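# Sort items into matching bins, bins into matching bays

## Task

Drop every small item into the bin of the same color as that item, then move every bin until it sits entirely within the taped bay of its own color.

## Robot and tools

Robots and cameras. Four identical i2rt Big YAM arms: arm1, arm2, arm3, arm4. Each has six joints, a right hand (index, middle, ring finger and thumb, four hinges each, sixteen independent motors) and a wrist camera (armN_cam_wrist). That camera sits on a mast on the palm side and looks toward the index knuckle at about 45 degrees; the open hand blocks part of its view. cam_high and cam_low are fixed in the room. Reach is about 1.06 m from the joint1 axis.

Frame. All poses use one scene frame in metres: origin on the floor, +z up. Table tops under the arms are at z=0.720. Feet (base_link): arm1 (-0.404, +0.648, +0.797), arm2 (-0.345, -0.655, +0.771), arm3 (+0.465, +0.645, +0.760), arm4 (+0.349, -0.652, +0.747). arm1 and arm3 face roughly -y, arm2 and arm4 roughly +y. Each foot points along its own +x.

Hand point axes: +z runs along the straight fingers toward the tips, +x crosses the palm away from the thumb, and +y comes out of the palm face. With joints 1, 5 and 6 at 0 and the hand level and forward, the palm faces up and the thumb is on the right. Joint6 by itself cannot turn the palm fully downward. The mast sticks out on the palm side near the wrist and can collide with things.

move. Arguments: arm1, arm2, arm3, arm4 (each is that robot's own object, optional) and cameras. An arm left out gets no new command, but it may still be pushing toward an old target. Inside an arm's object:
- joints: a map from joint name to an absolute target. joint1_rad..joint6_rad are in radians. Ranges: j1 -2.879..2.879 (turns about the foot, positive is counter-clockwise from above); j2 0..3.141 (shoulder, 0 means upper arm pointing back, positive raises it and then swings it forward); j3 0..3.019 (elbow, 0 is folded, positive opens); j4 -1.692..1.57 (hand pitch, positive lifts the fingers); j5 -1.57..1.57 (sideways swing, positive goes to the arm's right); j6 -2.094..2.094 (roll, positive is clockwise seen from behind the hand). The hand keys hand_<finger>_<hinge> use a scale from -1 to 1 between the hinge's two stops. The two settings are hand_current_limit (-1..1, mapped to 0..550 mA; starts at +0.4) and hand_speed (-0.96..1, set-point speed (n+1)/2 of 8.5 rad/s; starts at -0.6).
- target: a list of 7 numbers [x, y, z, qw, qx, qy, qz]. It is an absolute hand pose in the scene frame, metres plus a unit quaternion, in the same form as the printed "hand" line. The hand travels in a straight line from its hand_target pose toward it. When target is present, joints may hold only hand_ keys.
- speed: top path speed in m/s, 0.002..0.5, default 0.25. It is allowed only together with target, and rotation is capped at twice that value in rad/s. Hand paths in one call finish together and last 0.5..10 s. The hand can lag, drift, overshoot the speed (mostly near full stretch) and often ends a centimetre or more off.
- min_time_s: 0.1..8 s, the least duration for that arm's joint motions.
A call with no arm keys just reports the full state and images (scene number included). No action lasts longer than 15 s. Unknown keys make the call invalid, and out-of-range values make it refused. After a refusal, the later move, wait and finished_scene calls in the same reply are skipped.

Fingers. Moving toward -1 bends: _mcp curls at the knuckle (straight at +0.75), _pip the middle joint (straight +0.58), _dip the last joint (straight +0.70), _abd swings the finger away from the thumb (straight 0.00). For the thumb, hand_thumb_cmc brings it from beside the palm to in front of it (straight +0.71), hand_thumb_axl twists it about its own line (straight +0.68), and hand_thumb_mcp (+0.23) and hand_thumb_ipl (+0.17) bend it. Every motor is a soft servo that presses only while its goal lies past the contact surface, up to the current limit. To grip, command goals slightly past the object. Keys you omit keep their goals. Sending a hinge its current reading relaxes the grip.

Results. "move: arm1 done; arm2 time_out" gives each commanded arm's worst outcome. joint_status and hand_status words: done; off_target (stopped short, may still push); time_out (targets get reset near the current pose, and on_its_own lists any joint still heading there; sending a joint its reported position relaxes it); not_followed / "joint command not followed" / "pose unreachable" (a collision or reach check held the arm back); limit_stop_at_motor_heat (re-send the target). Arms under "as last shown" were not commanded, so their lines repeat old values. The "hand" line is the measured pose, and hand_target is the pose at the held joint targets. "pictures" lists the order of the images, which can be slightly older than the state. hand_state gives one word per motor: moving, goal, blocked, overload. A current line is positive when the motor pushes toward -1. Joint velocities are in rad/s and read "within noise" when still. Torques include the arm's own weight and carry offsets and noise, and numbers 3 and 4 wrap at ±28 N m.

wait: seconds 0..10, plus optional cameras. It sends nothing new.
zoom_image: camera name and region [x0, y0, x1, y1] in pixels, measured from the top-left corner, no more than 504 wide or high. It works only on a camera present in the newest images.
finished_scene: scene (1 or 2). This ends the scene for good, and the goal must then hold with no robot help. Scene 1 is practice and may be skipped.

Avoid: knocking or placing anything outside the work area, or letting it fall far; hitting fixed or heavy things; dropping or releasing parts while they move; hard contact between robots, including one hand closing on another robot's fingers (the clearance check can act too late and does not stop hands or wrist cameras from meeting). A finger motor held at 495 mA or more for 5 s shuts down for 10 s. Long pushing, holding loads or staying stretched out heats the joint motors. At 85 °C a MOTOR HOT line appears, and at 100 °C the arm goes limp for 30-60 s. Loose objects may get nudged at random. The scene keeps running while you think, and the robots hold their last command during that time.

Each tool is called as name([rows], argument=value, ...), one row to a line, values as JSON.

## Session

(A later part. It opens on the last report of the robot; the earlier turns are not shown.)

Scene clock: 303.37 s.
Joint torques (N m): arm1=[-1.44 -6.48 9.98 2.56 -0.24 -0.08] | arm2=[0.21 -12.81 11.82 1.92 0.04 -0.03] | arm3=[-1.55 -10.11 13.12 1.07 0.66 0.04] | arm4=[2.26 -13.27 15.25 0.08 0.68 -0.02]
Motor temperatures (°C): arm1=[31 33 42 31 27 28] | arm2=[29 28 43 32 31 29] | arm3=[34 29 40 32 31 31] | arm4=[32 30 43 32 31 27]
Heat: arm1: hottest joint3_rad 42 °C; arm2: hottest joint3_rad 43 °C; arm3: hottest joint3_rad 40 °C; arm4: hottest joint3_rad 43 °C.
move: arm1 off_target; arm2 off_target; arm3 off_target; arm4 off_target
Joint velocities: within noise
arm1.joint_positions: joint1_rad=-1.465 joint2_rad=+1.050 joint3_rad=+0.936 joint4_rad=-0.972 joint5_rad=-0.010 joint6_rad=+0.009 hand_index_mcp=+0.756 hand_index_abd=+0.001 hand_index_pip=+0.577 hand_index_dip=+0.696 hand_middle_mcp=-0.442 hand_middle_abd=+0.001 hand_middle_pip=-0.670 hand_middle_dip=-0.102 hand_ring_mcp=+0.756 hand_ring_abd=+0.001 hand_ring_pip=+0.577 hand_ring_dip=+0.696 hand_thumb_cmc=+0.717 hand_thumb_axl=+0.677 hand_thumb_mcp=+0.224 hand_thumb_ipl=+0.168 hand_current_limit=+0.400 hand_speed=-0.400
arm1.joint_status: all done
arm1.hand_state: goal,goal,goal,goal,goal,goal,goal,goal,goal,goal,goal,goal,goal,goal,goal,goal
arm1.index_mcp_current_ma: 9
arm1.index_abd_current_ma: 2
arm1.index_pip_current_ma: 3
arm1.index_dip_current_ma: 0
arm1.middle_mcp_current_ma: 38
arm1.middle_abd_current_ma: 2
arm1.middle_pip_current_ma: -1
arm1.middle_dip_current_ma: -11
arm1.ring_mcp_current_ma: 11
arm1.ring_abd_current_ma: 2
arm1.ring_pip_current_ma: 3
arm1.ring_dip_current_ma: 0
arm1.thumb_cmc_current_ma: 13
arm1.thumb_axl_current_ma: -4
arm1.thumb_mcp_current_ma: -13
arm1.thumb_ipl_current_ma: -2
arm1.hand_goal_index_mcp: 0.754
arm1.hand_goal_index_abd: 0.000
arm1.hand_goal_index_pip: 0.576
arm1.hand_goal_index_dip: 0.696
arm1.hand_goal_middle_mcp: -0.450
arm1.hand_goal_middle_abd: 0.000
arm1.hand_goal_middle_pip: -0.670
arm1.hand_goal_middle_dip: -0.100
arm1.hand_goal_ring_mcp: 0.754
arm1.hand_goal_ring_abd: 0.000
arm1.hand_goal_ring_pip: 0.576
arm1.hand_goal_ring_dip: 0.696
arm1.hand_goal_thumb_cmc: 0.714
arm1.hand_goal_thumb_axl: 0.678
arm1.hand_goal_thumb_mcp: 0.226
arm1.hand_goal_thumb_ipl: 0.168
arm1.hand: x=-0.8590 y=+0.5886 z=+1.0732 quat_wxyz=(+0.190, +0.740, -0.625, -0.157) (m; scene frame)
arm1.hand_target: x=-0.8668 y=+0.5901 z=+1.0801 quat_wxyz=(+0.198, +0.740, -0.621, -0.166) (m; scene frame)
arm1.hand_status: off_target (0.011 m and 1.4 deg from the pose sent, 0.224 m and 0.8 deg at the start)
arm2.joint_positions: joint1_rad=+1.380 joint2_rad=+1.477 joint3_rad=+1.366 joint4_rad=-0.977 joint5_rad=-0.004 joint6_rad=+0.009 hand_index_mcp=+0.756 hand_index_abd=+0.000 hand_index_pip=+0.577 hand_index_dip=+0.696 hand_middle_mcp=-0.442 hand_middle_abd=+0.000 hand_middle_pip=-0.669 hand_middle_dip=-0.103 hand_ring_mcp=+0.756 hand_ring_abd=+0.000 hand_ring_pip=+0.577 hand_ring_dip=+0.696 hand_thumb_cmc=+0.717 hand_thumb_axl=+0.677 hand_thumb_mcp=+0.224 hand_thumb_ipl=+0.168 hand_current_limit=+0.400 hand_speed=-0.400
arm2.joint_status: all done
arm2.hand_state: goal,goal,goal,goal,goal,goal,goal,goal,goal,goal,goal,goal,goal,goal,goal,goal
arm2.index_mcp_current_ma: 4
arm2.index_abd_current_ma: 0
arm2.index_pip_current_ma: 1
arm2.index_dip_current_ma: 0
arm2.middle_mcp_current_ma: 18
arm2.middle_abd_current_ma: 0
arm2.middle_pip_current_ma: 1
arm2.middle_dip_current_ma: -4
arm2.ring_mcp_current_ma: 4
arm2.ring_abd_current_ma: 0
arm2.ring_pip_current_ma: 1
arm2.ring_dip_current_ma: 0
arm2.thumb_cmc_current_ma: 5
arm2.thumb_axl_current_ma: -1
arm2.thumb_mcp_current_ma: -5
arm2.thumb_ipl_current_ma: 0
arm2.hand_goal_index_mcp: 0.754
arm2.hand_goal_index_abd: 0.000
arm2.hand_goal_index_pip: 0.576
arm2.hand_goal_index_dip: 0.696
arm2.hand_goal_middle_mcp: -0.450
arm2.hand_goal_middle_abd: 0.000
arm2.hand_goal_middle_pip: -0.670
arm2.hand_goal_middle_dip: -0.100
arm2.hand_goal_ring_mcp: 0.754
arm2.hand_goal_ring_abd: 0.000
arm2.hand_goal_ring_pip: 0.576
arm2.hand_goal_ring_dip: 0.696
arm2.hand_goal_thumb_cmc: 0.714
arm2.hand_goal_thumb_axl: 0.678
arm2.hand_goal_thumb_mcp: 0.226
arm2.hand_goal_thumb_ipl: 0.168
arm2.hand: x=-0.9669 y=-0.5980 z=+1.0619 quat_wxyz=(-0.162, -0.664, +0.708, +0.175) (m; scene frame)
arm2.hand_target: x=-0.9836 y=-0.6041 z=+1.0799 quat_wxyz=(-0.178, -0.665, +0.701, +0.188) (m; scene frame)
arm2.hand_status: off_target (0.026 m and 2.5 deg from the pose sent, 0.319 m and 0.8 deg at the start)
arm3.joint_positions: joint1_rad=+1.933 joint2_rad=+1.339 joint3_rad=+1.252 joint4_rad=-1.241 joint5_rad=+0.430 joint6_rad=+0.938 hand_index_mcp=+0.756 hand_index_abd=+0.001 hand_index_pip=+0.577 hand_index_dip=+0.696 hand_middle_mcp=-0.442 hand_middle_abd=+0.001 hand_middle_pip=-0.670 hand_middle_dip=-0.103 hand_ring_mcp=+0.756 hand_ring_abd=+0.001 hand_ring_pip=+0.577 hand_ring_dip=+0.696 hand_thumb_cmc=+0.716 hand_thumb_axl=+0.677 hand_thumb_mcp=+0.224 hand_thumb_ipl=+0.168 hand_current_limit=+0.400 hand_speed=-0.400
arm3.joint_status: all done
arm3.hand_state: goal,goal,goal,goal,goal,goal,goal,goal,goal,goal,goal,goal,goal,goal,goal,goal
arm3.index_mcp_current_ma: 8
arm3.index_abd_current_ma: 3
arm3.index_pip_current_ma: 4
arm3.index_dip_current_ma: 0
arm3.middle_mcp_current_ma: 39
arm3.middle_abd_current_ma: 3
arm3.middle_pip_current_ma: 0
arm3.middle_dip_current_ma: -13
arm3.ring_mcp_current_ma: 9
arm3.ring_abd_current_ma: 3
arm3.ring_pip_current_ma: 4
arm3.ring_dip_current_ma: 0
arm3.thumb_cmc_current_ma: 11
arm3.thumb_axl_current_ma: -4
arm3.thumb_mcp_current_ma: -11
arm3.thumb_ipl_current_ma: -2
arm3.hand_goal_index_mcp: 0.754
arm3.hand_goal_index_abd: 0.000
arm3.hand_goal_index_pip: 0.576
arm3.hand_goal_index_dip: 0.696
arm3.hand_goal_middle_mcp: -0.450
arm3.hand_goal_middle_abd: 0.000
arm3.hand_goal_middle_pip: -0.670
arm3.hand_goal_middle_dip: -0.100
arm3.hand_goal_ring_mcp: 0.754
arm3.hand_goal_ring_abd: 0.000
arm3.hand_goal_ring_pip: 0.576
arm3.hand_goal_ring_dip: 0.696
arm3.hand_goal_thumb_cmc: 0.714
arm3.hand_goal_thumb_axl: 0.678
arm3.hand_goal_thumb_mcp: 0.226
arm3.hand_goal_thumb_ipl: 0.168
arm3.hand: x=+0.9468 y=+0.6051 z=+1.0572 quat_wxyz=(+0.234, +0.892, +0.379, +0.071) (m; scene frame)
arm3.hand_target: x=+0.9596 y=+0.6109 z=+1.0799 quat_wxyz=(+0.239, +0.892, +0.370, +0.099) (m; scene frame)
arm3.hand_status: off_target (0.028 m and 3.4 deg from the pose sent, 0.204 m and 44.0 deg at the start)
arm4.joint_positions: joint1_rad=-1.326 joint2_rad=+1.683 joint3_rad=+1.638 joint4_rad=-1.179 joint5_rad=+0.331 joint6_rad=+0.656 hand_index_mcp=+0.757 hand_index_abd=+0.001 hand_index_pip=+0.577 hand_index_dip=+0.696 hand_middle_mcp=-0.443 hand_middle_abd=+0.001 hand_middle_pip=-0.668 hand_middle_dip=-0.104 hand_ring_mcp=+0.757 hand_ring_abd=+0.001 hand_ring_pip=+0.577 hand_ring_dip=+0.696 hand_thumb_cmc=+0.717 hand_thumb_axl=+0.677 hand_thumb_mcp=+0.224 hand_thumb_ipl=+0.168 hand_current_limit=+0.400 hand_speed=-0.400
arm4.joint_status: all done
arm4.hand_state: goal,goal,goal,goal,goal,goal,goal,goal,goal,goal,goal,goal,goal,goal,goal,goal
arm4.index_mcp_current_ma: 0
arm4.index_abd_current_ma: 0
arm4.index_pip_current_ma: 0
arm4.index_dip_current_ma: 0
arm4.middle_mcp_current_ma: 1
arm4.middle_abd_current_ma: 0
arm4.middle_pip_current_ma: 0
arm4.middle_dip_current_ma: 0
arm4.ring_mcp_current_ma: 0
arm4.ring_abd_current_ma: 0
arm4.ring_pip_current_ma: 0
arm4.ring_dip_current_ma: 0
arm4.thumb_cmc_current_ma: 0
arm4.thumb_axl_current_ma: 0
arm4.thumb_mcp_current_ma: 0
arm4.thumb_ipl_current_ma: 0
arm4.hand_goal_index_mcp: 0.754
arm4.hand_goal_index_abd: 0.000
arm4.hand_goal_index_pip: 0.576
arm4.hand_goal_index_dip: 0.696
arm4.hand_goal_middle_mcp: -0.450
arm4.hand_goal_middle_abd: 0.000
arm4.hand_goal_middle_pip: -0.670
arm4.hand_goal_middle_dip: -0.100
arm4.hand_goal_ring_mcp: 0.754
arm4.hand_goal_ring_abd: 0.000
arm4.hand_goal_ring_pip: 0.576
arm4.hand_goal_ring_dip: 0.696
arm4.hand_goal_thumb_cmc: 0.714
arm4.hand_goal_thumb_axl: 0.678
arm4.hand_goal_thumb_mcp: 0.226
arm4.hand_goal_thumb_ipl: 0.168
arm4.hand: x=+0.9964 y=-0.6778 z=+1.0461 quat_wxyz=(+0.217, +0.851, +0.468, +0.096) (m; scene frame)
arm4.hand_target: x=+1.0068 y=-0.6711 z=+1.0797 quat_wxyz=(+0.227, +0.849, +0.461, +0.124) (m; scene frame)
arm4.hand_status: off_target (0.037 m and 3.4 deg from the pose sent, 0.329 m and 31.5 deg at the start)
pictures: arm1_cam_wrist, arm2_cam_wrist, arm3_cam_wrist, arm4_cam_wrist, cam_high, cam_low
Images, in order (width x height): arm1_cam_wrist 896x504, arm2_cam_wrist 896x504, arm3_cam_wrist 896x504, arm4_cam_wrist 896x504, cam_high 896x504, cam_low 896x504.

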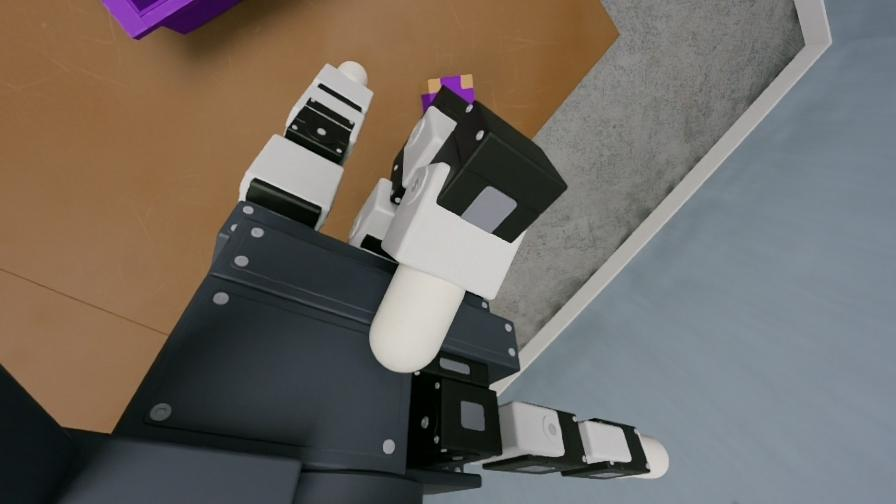

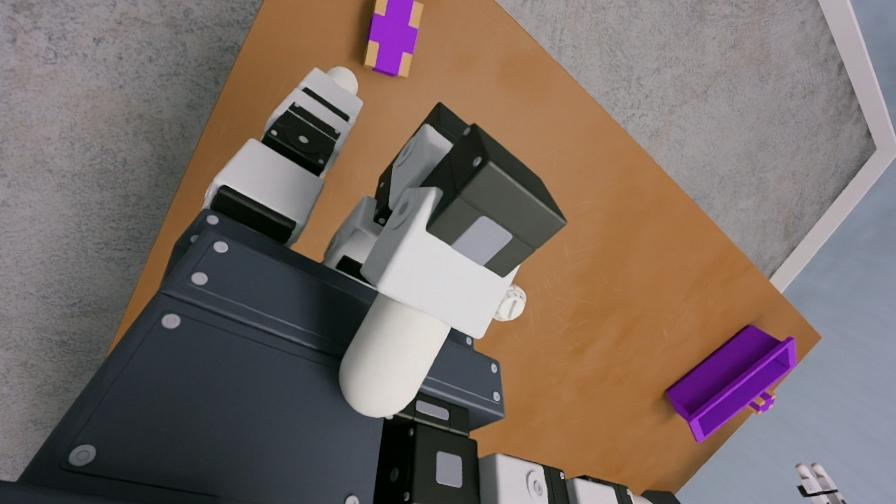

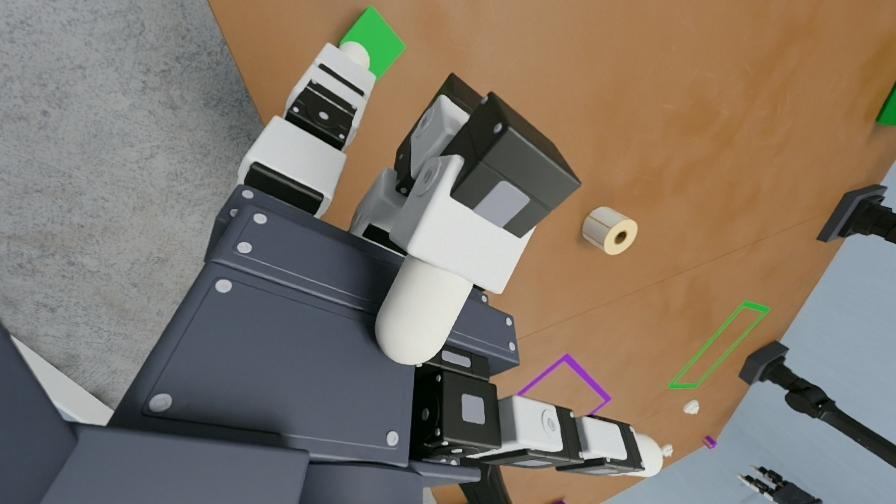

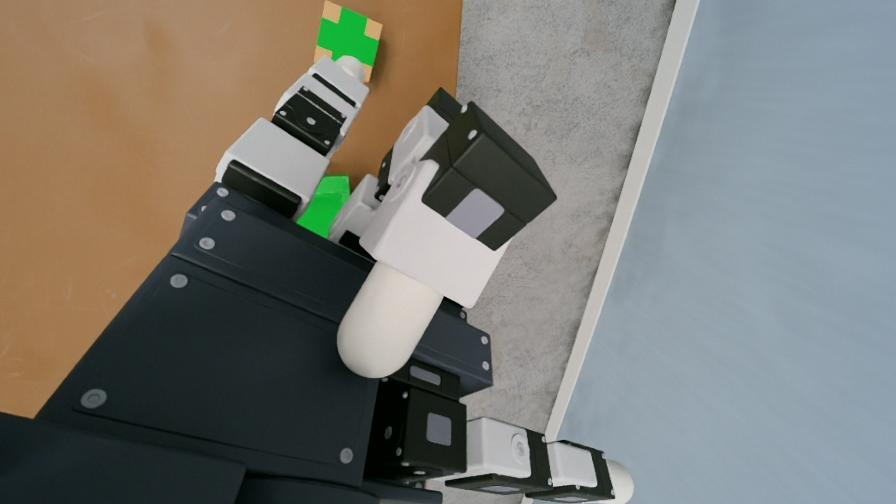

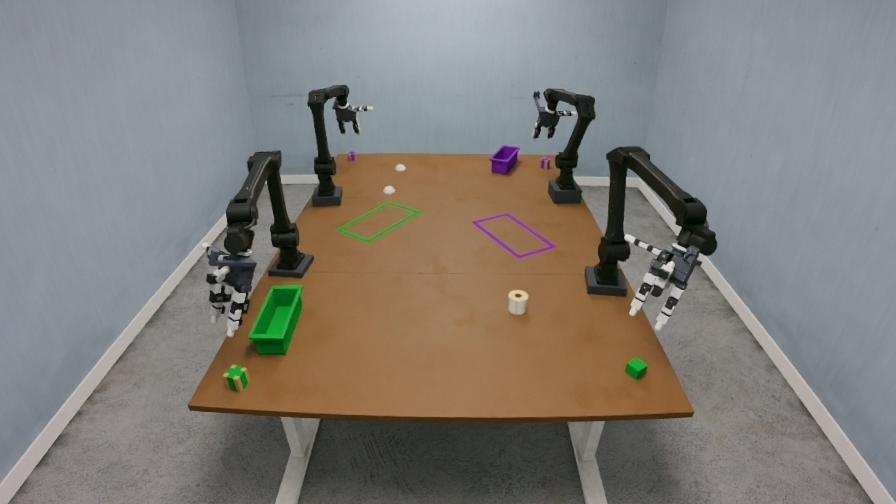

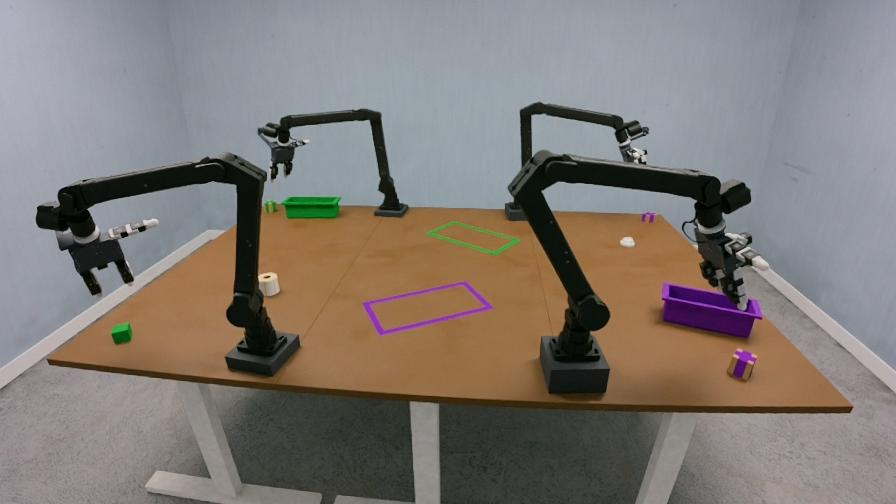

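move(arm1={"target": [-0.875, 0.5915, 0.977, 0.198, 0.740, -0.621, -0.166]}, arm2={"target": [-1.002, -0.610, 0.99, 0.178, 0.665, -0.701, -0.188]}, arm3={"target": [0.974, 0.617, 0.995, 0.239, 0.892, 0.370, 0.099]}, arm4={"target": [1.019, -0.664, 1.004, 0.2275, 0.849, 0.461, 0.1235]}, cameras=["all"])

zoom_image(camera="cam_high", region=[180, 280, 320, 420])

zoom_image(camera="cam_high", region=[580, 260, 720, 400])

zoom_image(camera="cam_high", region=[320, 120, 400, 180])

zoom_image(camera="cam_high", region=[510, 120, 590, 180])

zoom_image(camera="cam_low", region=[50, 220, 200, 370])

zoom_image(camera="cam_low", region=[680, 250, 830, 400])

zoom_image(camera="cam_low", region=[220, 150, 320, 230])

zoom_image(camera="cam_low", region=[600, 150, 700, 240])

Scene clock: 448.83 s.
Joint torques (N m): arm1=[-1.44 -7.18 9.46 2.59 -0.24 -0.07] | arm2=[0.5 -13.92 8.72 2.07 0.32 0.07] | arm3=[-1.44 -11.22 9.72 1.48 0.63 0.03] | arm4=[2.26 -14.39 9.32 1.1 0.67 -0.02]
Motor temperatures (°C): arm1=[31 33 46 31 27 28] | arm2=[29 30 49 32 31 29] | arm3=[33 30 44 32 32 31] | arm4=[32 38 64 32 32 27]
Heat: arm1: hottest joint3_rad 46 °C; arm2: hottest joint3_rad 49 °C; arm3: hottest joint3_rad 44 °C; arm4: hottest joint3_rad 64 °C.
move: arm1 off_target; arm2 done; arm3 done; arm4 done
Joint velocities: within noise
arm1.joint_positions: joint1_rad=-1.471 joint2_rad=+1.152 joint3_rad=+0.724 joint4_rad=-0.661 joint5_rad=-0.013 joint6_rad=+0.004 hand_index_mcp=+0.756 hand_index_abd=+0.001 hand_index_pip=+0.577 hand_index_dip=+0.696 hand_middle_mcp=-0.442 hand_middle_abd=+0.001 hand_middle_pip=-0.670 hand_middle_dip=-0.102 hand_ring_mcp=+0.756 hand_ring_abd=+0.001 hand_ring_pip=+0.577 hand_ring_dip=+0.696 hand_thumb_cmc=+0.717 hand_thumb_axl=+0.677 hand_thumb_mcp=+0.223 hand_thumb_ipl=+0.168 hand_current_limit=+0.400 hand_speed=-0.400
arm1.joint_status: not commanded
arm1.hand_state: goal,goal,goal,goal,goal,goal,goal,goal,goal,goal,goal,goal,goal,goal,goal,goal
arm1.index_mcp_current_ma: 9
arm1.index_abd_current_ma: 2
arm1.index_pip_current_ma: 3
arm1.index_dip_current_ma: 0
arm1.middle_mcp_current_ma: 38
arm1.middle_abd_current_ma: 2
arm1.middle_pip_current_ma: -1
arm1.middle_dip_current_ma: -11
arm1.ring_mcp_current_ma: 11
arm1.ring_abd_current_ma: 2
arm1.ring_pip_current_ma: 3
arm1.ring_dip_current_ma: 0
arm1.thumb_cmc_current_ma: 13
arm1.thumb_axl_current_ma: -4
arm1.thumb_mcp_current_ma: -14
arm1.thumb_ipl_current_ma: -2
arm1.hand_goal_index_mcp: 0.754
arm1.hand_goal_index_abd: 0.000
arm1.hand_goal_index_pip: 0.576
arm1.hand_goal_index_dip: 0.696
arm1.hand_goal_middle_mcp: -0.450
arm1.hand_goal_middle_abd: 0.000
arm1.hand_goal_middle_pip: -0.670
arm1.hand_goal_middle_dip: -0.100
arm1.hand_goal_ring_mcp: 0.754
arm1.hand_goal_ring_abd: 0.000
arm1.hand_goal_ring_pip: 0.576
arm1.hand_goal_ring_dip: 0.696
arm1.hand_goal_thumb_cmc: 0.714
arm1.hand_goal_thumb_axl: 0.678
arm1.hand_goal_thumb_mcp: 0.226
arm1.hand_goal_thumb_ipl: 0.168
arm1.hand: x=-0.8659 y=+0.5902 z=+0.9693 quat_wxyz=(+0.189, +0.741, -0.626, -0.157) (m; scene frame)
arm1.hand_target: x=-0.8746 y=+0.5916 z=+0.9770 quat_wxyz=(+0.198, +0.740, -0.621, -0.166) (m; scene frame)
arm1.hand_status: off_target (0.012 m and 1.6 deg from the pose sent, 0.098 m and 1.4 deg at the start)
arm2.joint_positions: joint1_rad=+1.396 joint2_rad=+1.573 joint3_rad=+1.272 joint4_rad=-0.752 joint5_rad=-0.003 joint6_rad=+0.012 hand_index_mcp=+0.756 hand_index_abd=+0.000 hand_index_pip=+0.577 hand_index_dip=+0.696 hand_middle_mcp=-0.442 hand_middle_abd=+0.000 hand_middle_pip=-0.669 hand_middle_dip=-0.103 hand_ring_mcp=+0.756 hand_ring_abd=+0.000 hand_ring_pip=+0.577 hand_ring_dip=+0.696 hand_thumb_cmc=+0.717 hand_thumb_axl=+0.677 hand_thumb_mcp=+0.224 hand_thumb_ipl=+0.168 hand_current_limit=+0.400 hand_speed=-0.400
arm2.joint_status: not commanded
arm2.hand_state: goal,goal,goal,goal,goal,goal,goal,goal,goal,goal,goal,goal,goal,goal,goal,goal
arm2.index_mcp_current_ma: 4
arm2.index_abd_current_ma: 0
arm2.index_pip_current_ma: 1
arm2.index_dip_current_ma: 0
arm2.middle_mcp_current_ma: 18
arm2.middle_abd_current_ma: 0
arm2.middle_pip_current_ma: 1
arm2.middle_dip_current_ma: -4
arm2.ring_mcp_current_ma: 4
arm2.ring_abd_current_ma: 0
arm2.ring_pip_current_ma: 1
arm2.ring_dip_current_ma: 0
arm2.thumb_cmc_current_ma: 5
arm2.thumb_axl_current_ma: -1
arm2.thumb_mcp_current_ma: -5
arm2.thumb_ipl_current_ma: 0
arm2.hand_goal_index_mcp: 0.754
arm2.hand_goal_index_abd: 0.000
arm2.hand_goal_index_pip: 0.576
arm2.hand_goal_index_dip: 0.696
arm2.hand_goal_middle_mcp: -0.450
arm2.hand_goal_middle_abd: 0.000
arm2.hand_goal_middle_pip: -0.670
arm2.hand_goal_middle_dip: -0.100
arm2.hand_goal_ring_mcp: 0.754
arm2.hand_goal_ring_abd: 0.000
arm2.hand_goal_ring_pip: 0.576
arm2.hand_goal_ring_dip: 0.696
arm2.hand_goal_thumb_cmc: 0.714
arm2.hand_goal_thumb_axl: 0.678
arm2.hand_goal_thumb_mcp: 0.226
arm2.hand_goal_thumb_ipl: 0.168
arm2.hand: x=-0.9955 y=-0.6054 z=+0.9929 quat_wxyz=(-0.175, -0.666, +0.701, +0.186) (m; scene frame)
arm2.hand_target: x=-1.0018 y=-0.6102 z=+0.9898 quat_wxyz=(-0.178, -0.665, +0.701, +0.188) (m; scene frame)
arm2.hand_status: done (0.009 m and 0.4 deg from the pose sent, 0.081 m and 2.5 deg at the start)
arm3.joint_positions: joint1_rad=+1.941 joint2_rad=+1.416 joint3_rad=+1.143 joint4_rad=-1.028 joint5_rad=+0.433 joint6_rad=+0.948 hand_index_mcp=+0.756 hand_index_abd=+0.001 hand_index_pip=+0.577 hand_index_dip=+0.696 hand_middle_mcp=-0.442 hand_middle_abd=+0.001 hand_middle_pip=-0.670 hand_middle_dip=-0.103 hand_ring_mcp=+0.756 hand_ring_abd=+0.001 hand_ring_pip=+0.577 hand_ring_dip=+0.696 hand_thumb_cmc=+0.716 hand_thumb_axl=+0.677 hand_thumb_mcp=+0.224 hand_thumb_ipl=+0.168 hand_current_limit=+0.400 hand_speed=-0.400
arm3.joint_status: not commanded
arm3.hand_state: goal,goal,goal,goal,goal,goal,goal,goal,goal,goal,goal,goal,goal,goal,goal,goal
arm3.index_mcp_current_ma: 8
arm3.index_abd_current_ma: 3
arm3.index_pip_current_ma: 4
arm3.index_dip_current_ma: 0
arm3.middle_mcp_current_ma: 39
arm3.middle_abd_current_ma: 3
arm3.middle_pip_current_ma: 0
arm3.middle_dip_current_ma: -13
arm3.ring_mcp_current_ma: 9
arm3.ring_abd_current_ma: 3
arm3.ring_pip_current_ma: 4
arm3.ring_dip_current_ma: 0
arm3.thumb_cmc_current_ma: 11
arm3.thumb_axl_current_ma: -4
arm3.thumb_mcp_current_ma: -12
arm3.thumb_ipl_current_ma: -2
arm3.hand_goal_index_mcp: 0.754
arm3.hand_goal_index_abd: 0.000
arm3.hand_goal_index_pip: 0.576
arm3.hand_goal_index_dip: 0.696
arm3.hand_goal_middle_mcp: -0.450
arm3.hand_goal_middle_abd: 0.000
arm3.hand_goal_middle_pip: -0.670
arm3.hand_goal_middle_dip: -0.100
arm3.hand_goal_ring_mcp: 0.754
arm3.hand_goal_ring_abd: 0.000
arm3.hand_goal_ring_pip: 0.576
arm3.hand_goal_ring_dip: 0.696
arm3.hand_goal_thumb_cmc: 0.714
arm3.hand_goal_thumb_axl: 0.678
arm3.hand_goal_thumb_mcp: 0.226
arm3.hand_goal_thumb_ipl: 0.168
arm3.hand: x=+0.9675 y=+0.6129 z=+0.9900 quat_wxyz=(+0.237, +0.892, +0.375, +0.086) (m; scene frame)
arm3.hand_target: x=+0.9738 y=+0.6170 z=+0.9951 quat_wxyz=(+0.239, +0.892, +0.370, +0.099) (m; scene frame)
arm3.hand_status: done (0.009 m and 1.6 deg from the pose sent, 0.069 m and 3.4 deg at the start)
arm4.joint_positions: joint1_rad=-1.317 joint2_rad=+1.738 joint3_rad=+1.576 joint4_rad=-1.030 joint5_rad=+0.335 joint6_rad=+0.667 hand_index_mcp=+0.757 hand_index_abd=+0.001 hand_index_pip=+0.577 hand_index_dip=+0.696 hand_middle_mcp=-0.443 hand_middle_abd=+0.001 hand_middle_pip=-0.668 hand_middle_dip=-0.104 hand_ring_mcp=+0.757 hand_ring_abd=+0.001 hand_ring_pip=+0.577 hand_ring_dip=+0.696 hand_thumb_cmc=+0.717 hand_thumb_axl=+0.677 hand_thumb_mcp=+0.224 hand_thumb_ipl=+0.168 hand_current_limit=+0.400 hand_speed=-0.400
arm4.joint_status: not commanded
arm4.hand_state: goal,goal,goal,goal,goal,goal,goal,goal,goal,goal,goal,goal,goal,goal,goal,goal
arm4.index_mcp_current_ma: 0
arm4.index_abd_current_ma: 0
arm4.index_pip_current_ma: 0
arm4.index_dip_current_ma: 0
arm4.middle_mcp_current_ma: 1
arm4.middle_abd_current_ma: 0
arm4.middle_pip_current_ma: 0
arm4.middle_dip_current_ma: 0
arm4.ring_mcp_current_ma: 0
arm4.ring_abd_current_ma: 0
arm4.ring_pip_current_ma: 0
arm4.ring_dip_current_ma: 0
arm4.thumb_cmc_current_ma: 0
arm4.thumb_axl_current_ma: 0
arm4.thumb_mcp_current_ma: 0
arm4.thumb_ipl_current_ma: 0
arm4.hand_goal_index_mcp: 0.754
arm4.hand_goal_index_abd: 0.000
arm4.hand_goal_index_pip: 0.576
arm4.hand_goal_index_dip: 0.696
arm4.hand_goal_middle_mcp: -0.450
arm4.hand_goal_middle_abd: 0.000
arm4.hand_goal_middle_pip: -0.670
arm4.hand_goal_middle_dip: -0.100
arm4.hand_goal_ring_mcp: 0.754
arm4.hand_goal_ring_abd: 0.000
arm4.hand_goal_ring_pip: 0.576
arm4.hand_goal_ring_dip: 0.696
arm4.hand_goal_thumb_cmc: 0.714
arm4.hand_goal_thumb_axl: 0.678
arm4.hand_goal_thumb_mcp: 0.226
arm4.hand_goal_thumb_ipl: 0.168
arm4.hand: x=+1.0173 y=-0.6701 z=+0.9997 quat_wxyz=(+0.223, +0.851, +0.463, +0.113) (m; scene frame)
arm4.hand_target: x=+1.0189 y=-0.6639 z=+1.0041 quat_wxyz=(+0.227, +0.849, +0.461, +0.124) (m; scene frame)
arm4.hand_status: done (0.008 m and 1.3 deg from the pose sent, 0.050 m and 3.4 deg at the start)
pictures: arm1_cam_wrist, arm2_cam_wrist, arm3_cam_wrist, arm4_cam_wrist, cam_high, cam_low
Images, in order (width x height): arm1_cam_wrist 896x504, arm2_cam_wrist 896x504, arm3_cam_wrist 896x504, arm4_cam_wrist 896x504, cam_high 896x504, cam_low 896x504.

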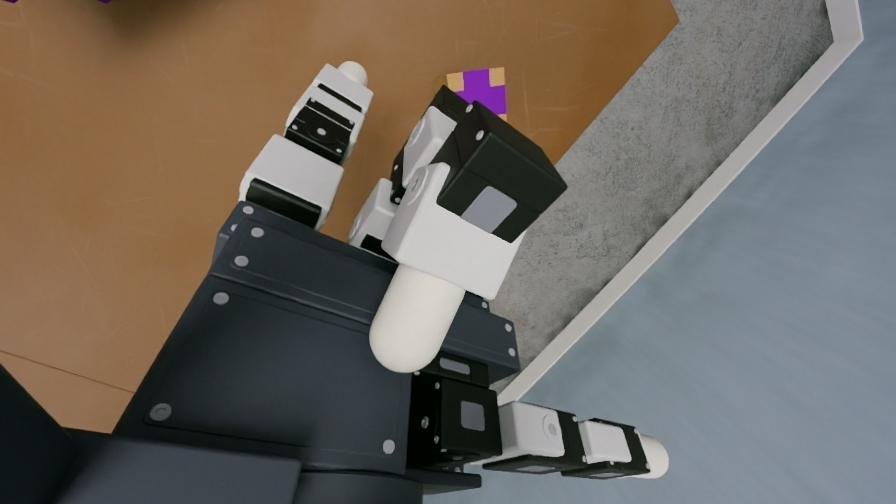

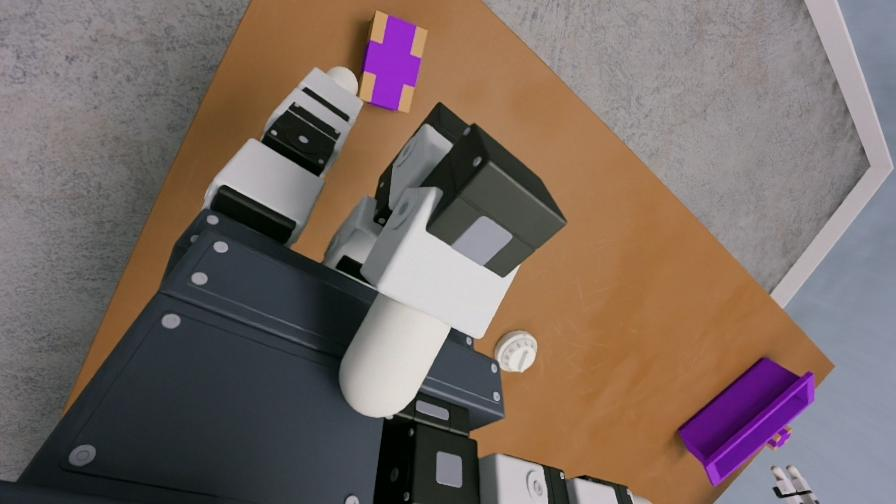

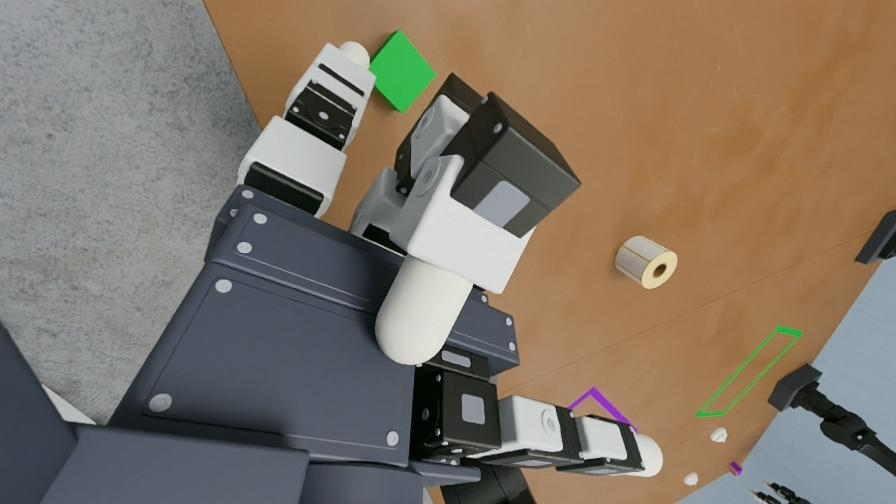

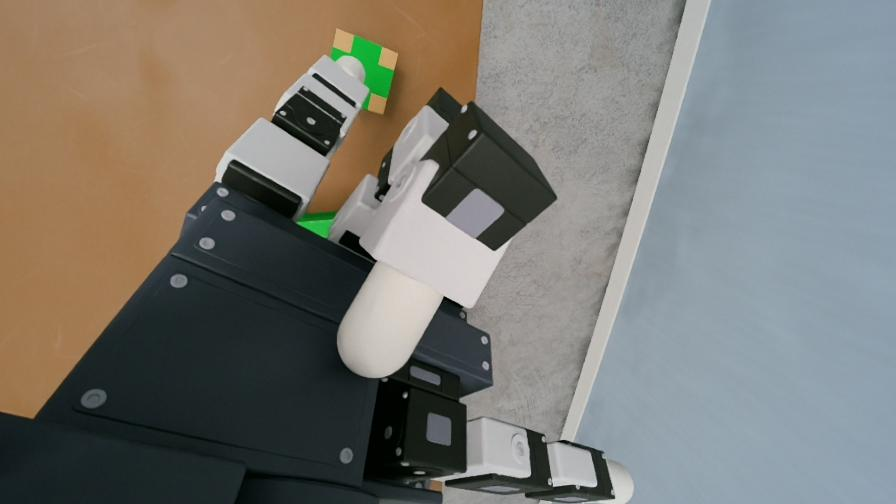

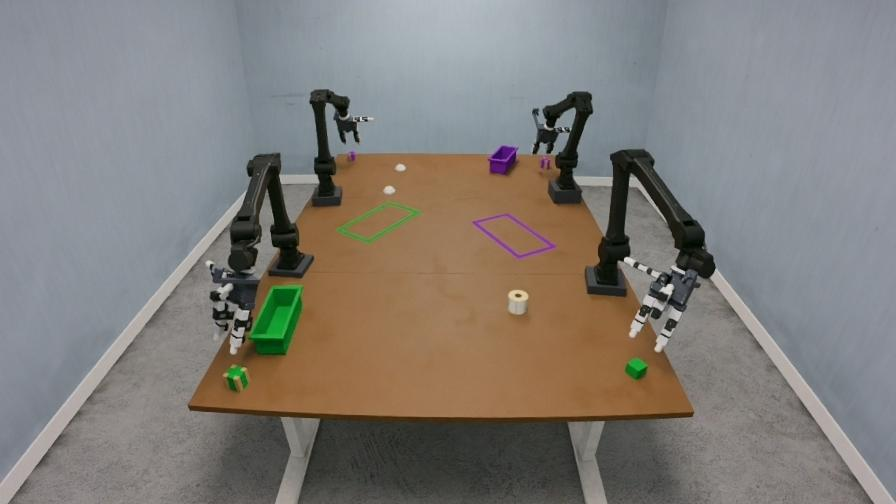

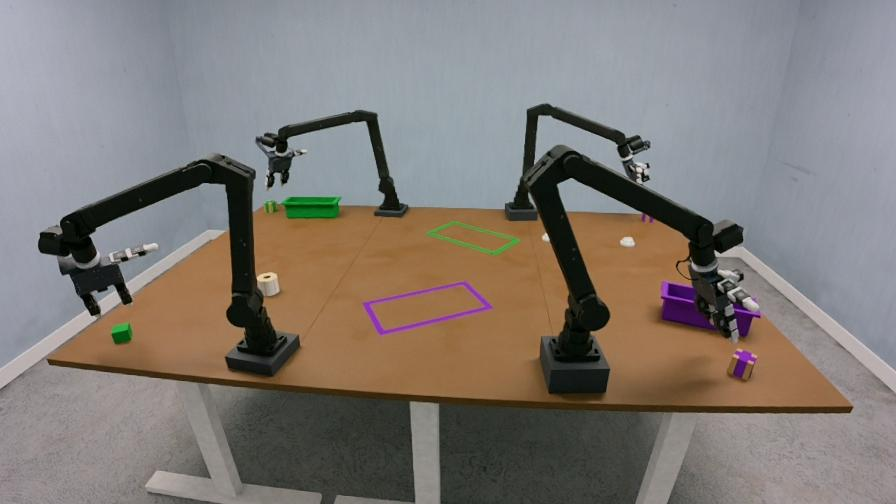

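Scaled by 3.600 from the camera's 896x504 image, which has a finer 1280x720 frame.

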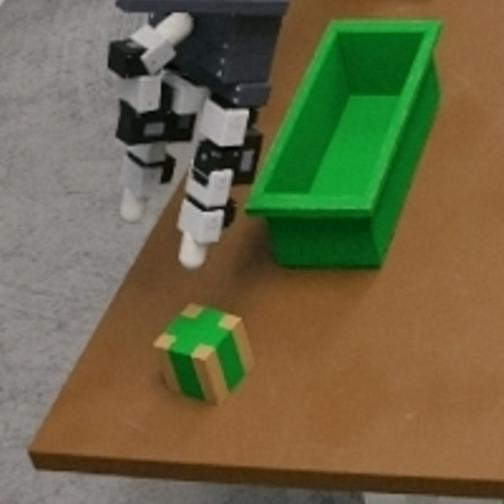

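Scaled by 3.600 from the camera's 896x504 image, which has a finer 1280x720 frame.

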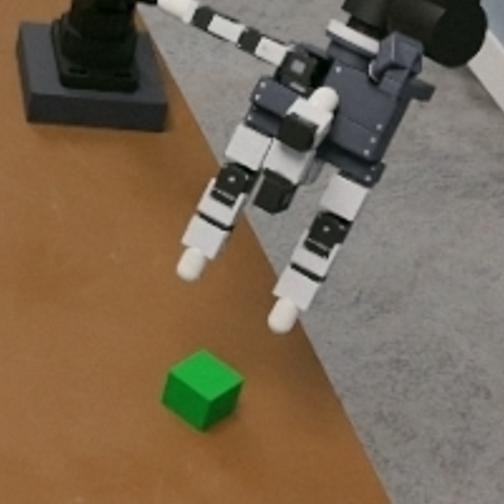

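Scaled by 6.300 from the camera's 896x504 image, which has a finer 1280x720 frame.

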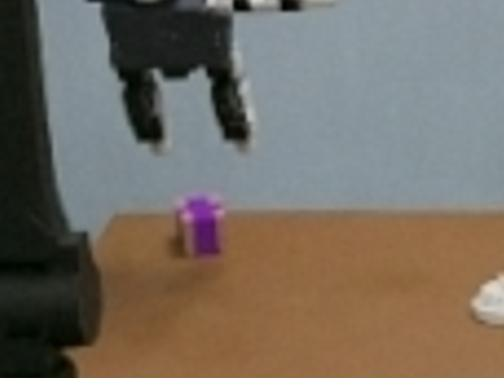

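Scaled by 6.300 from the camera's 896x504 image, which has a finer 1280x720 frame.

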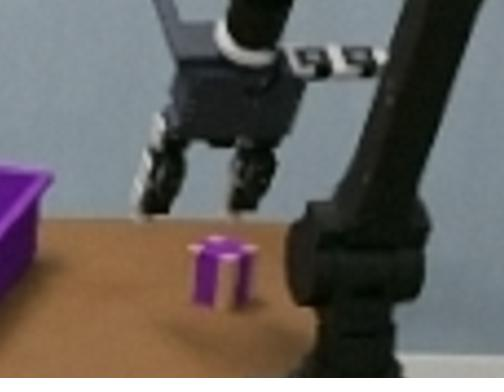

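Scaled by 3.360 from the camera's 896x504 image, which has a finer 1280x720 frame.

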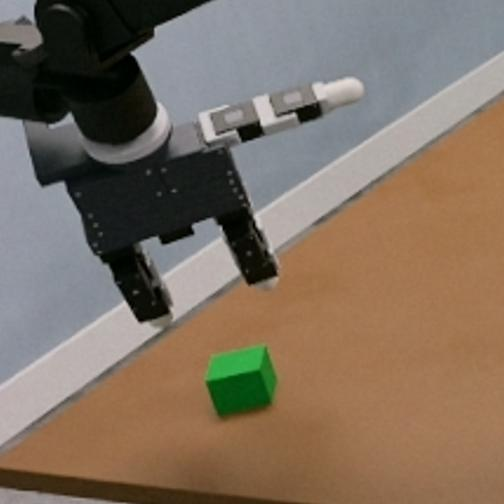

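Scaled by 3.360 from the camera's 896x504 image, which has a finer 1280x720 frame.

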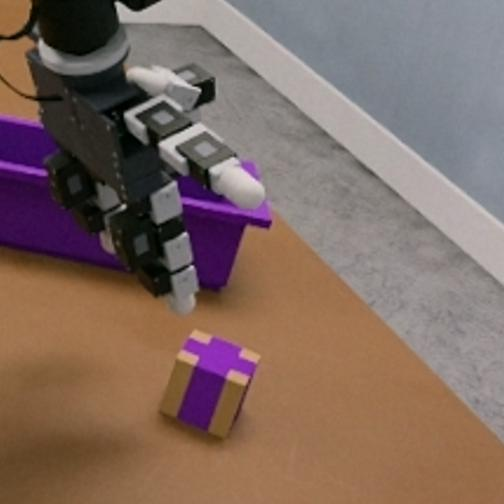

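Scaled by 5.040 from the camera's 896x504 image, which has a finer 1280x720 frame.

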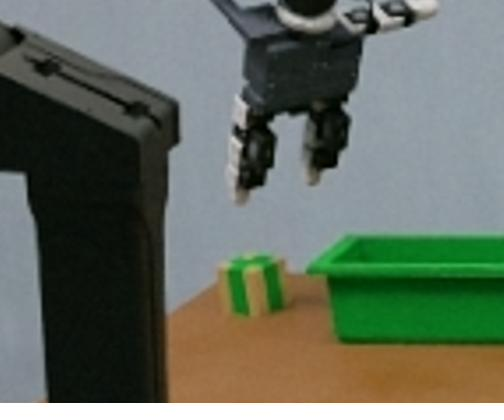

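Scaled by 5.040 from the camera's 896x504 image, which has a finer 1280x720 frame.

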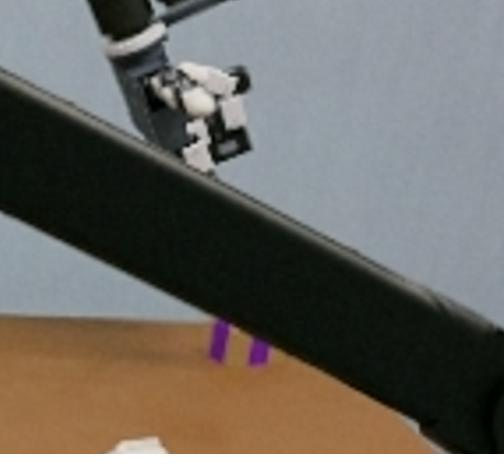

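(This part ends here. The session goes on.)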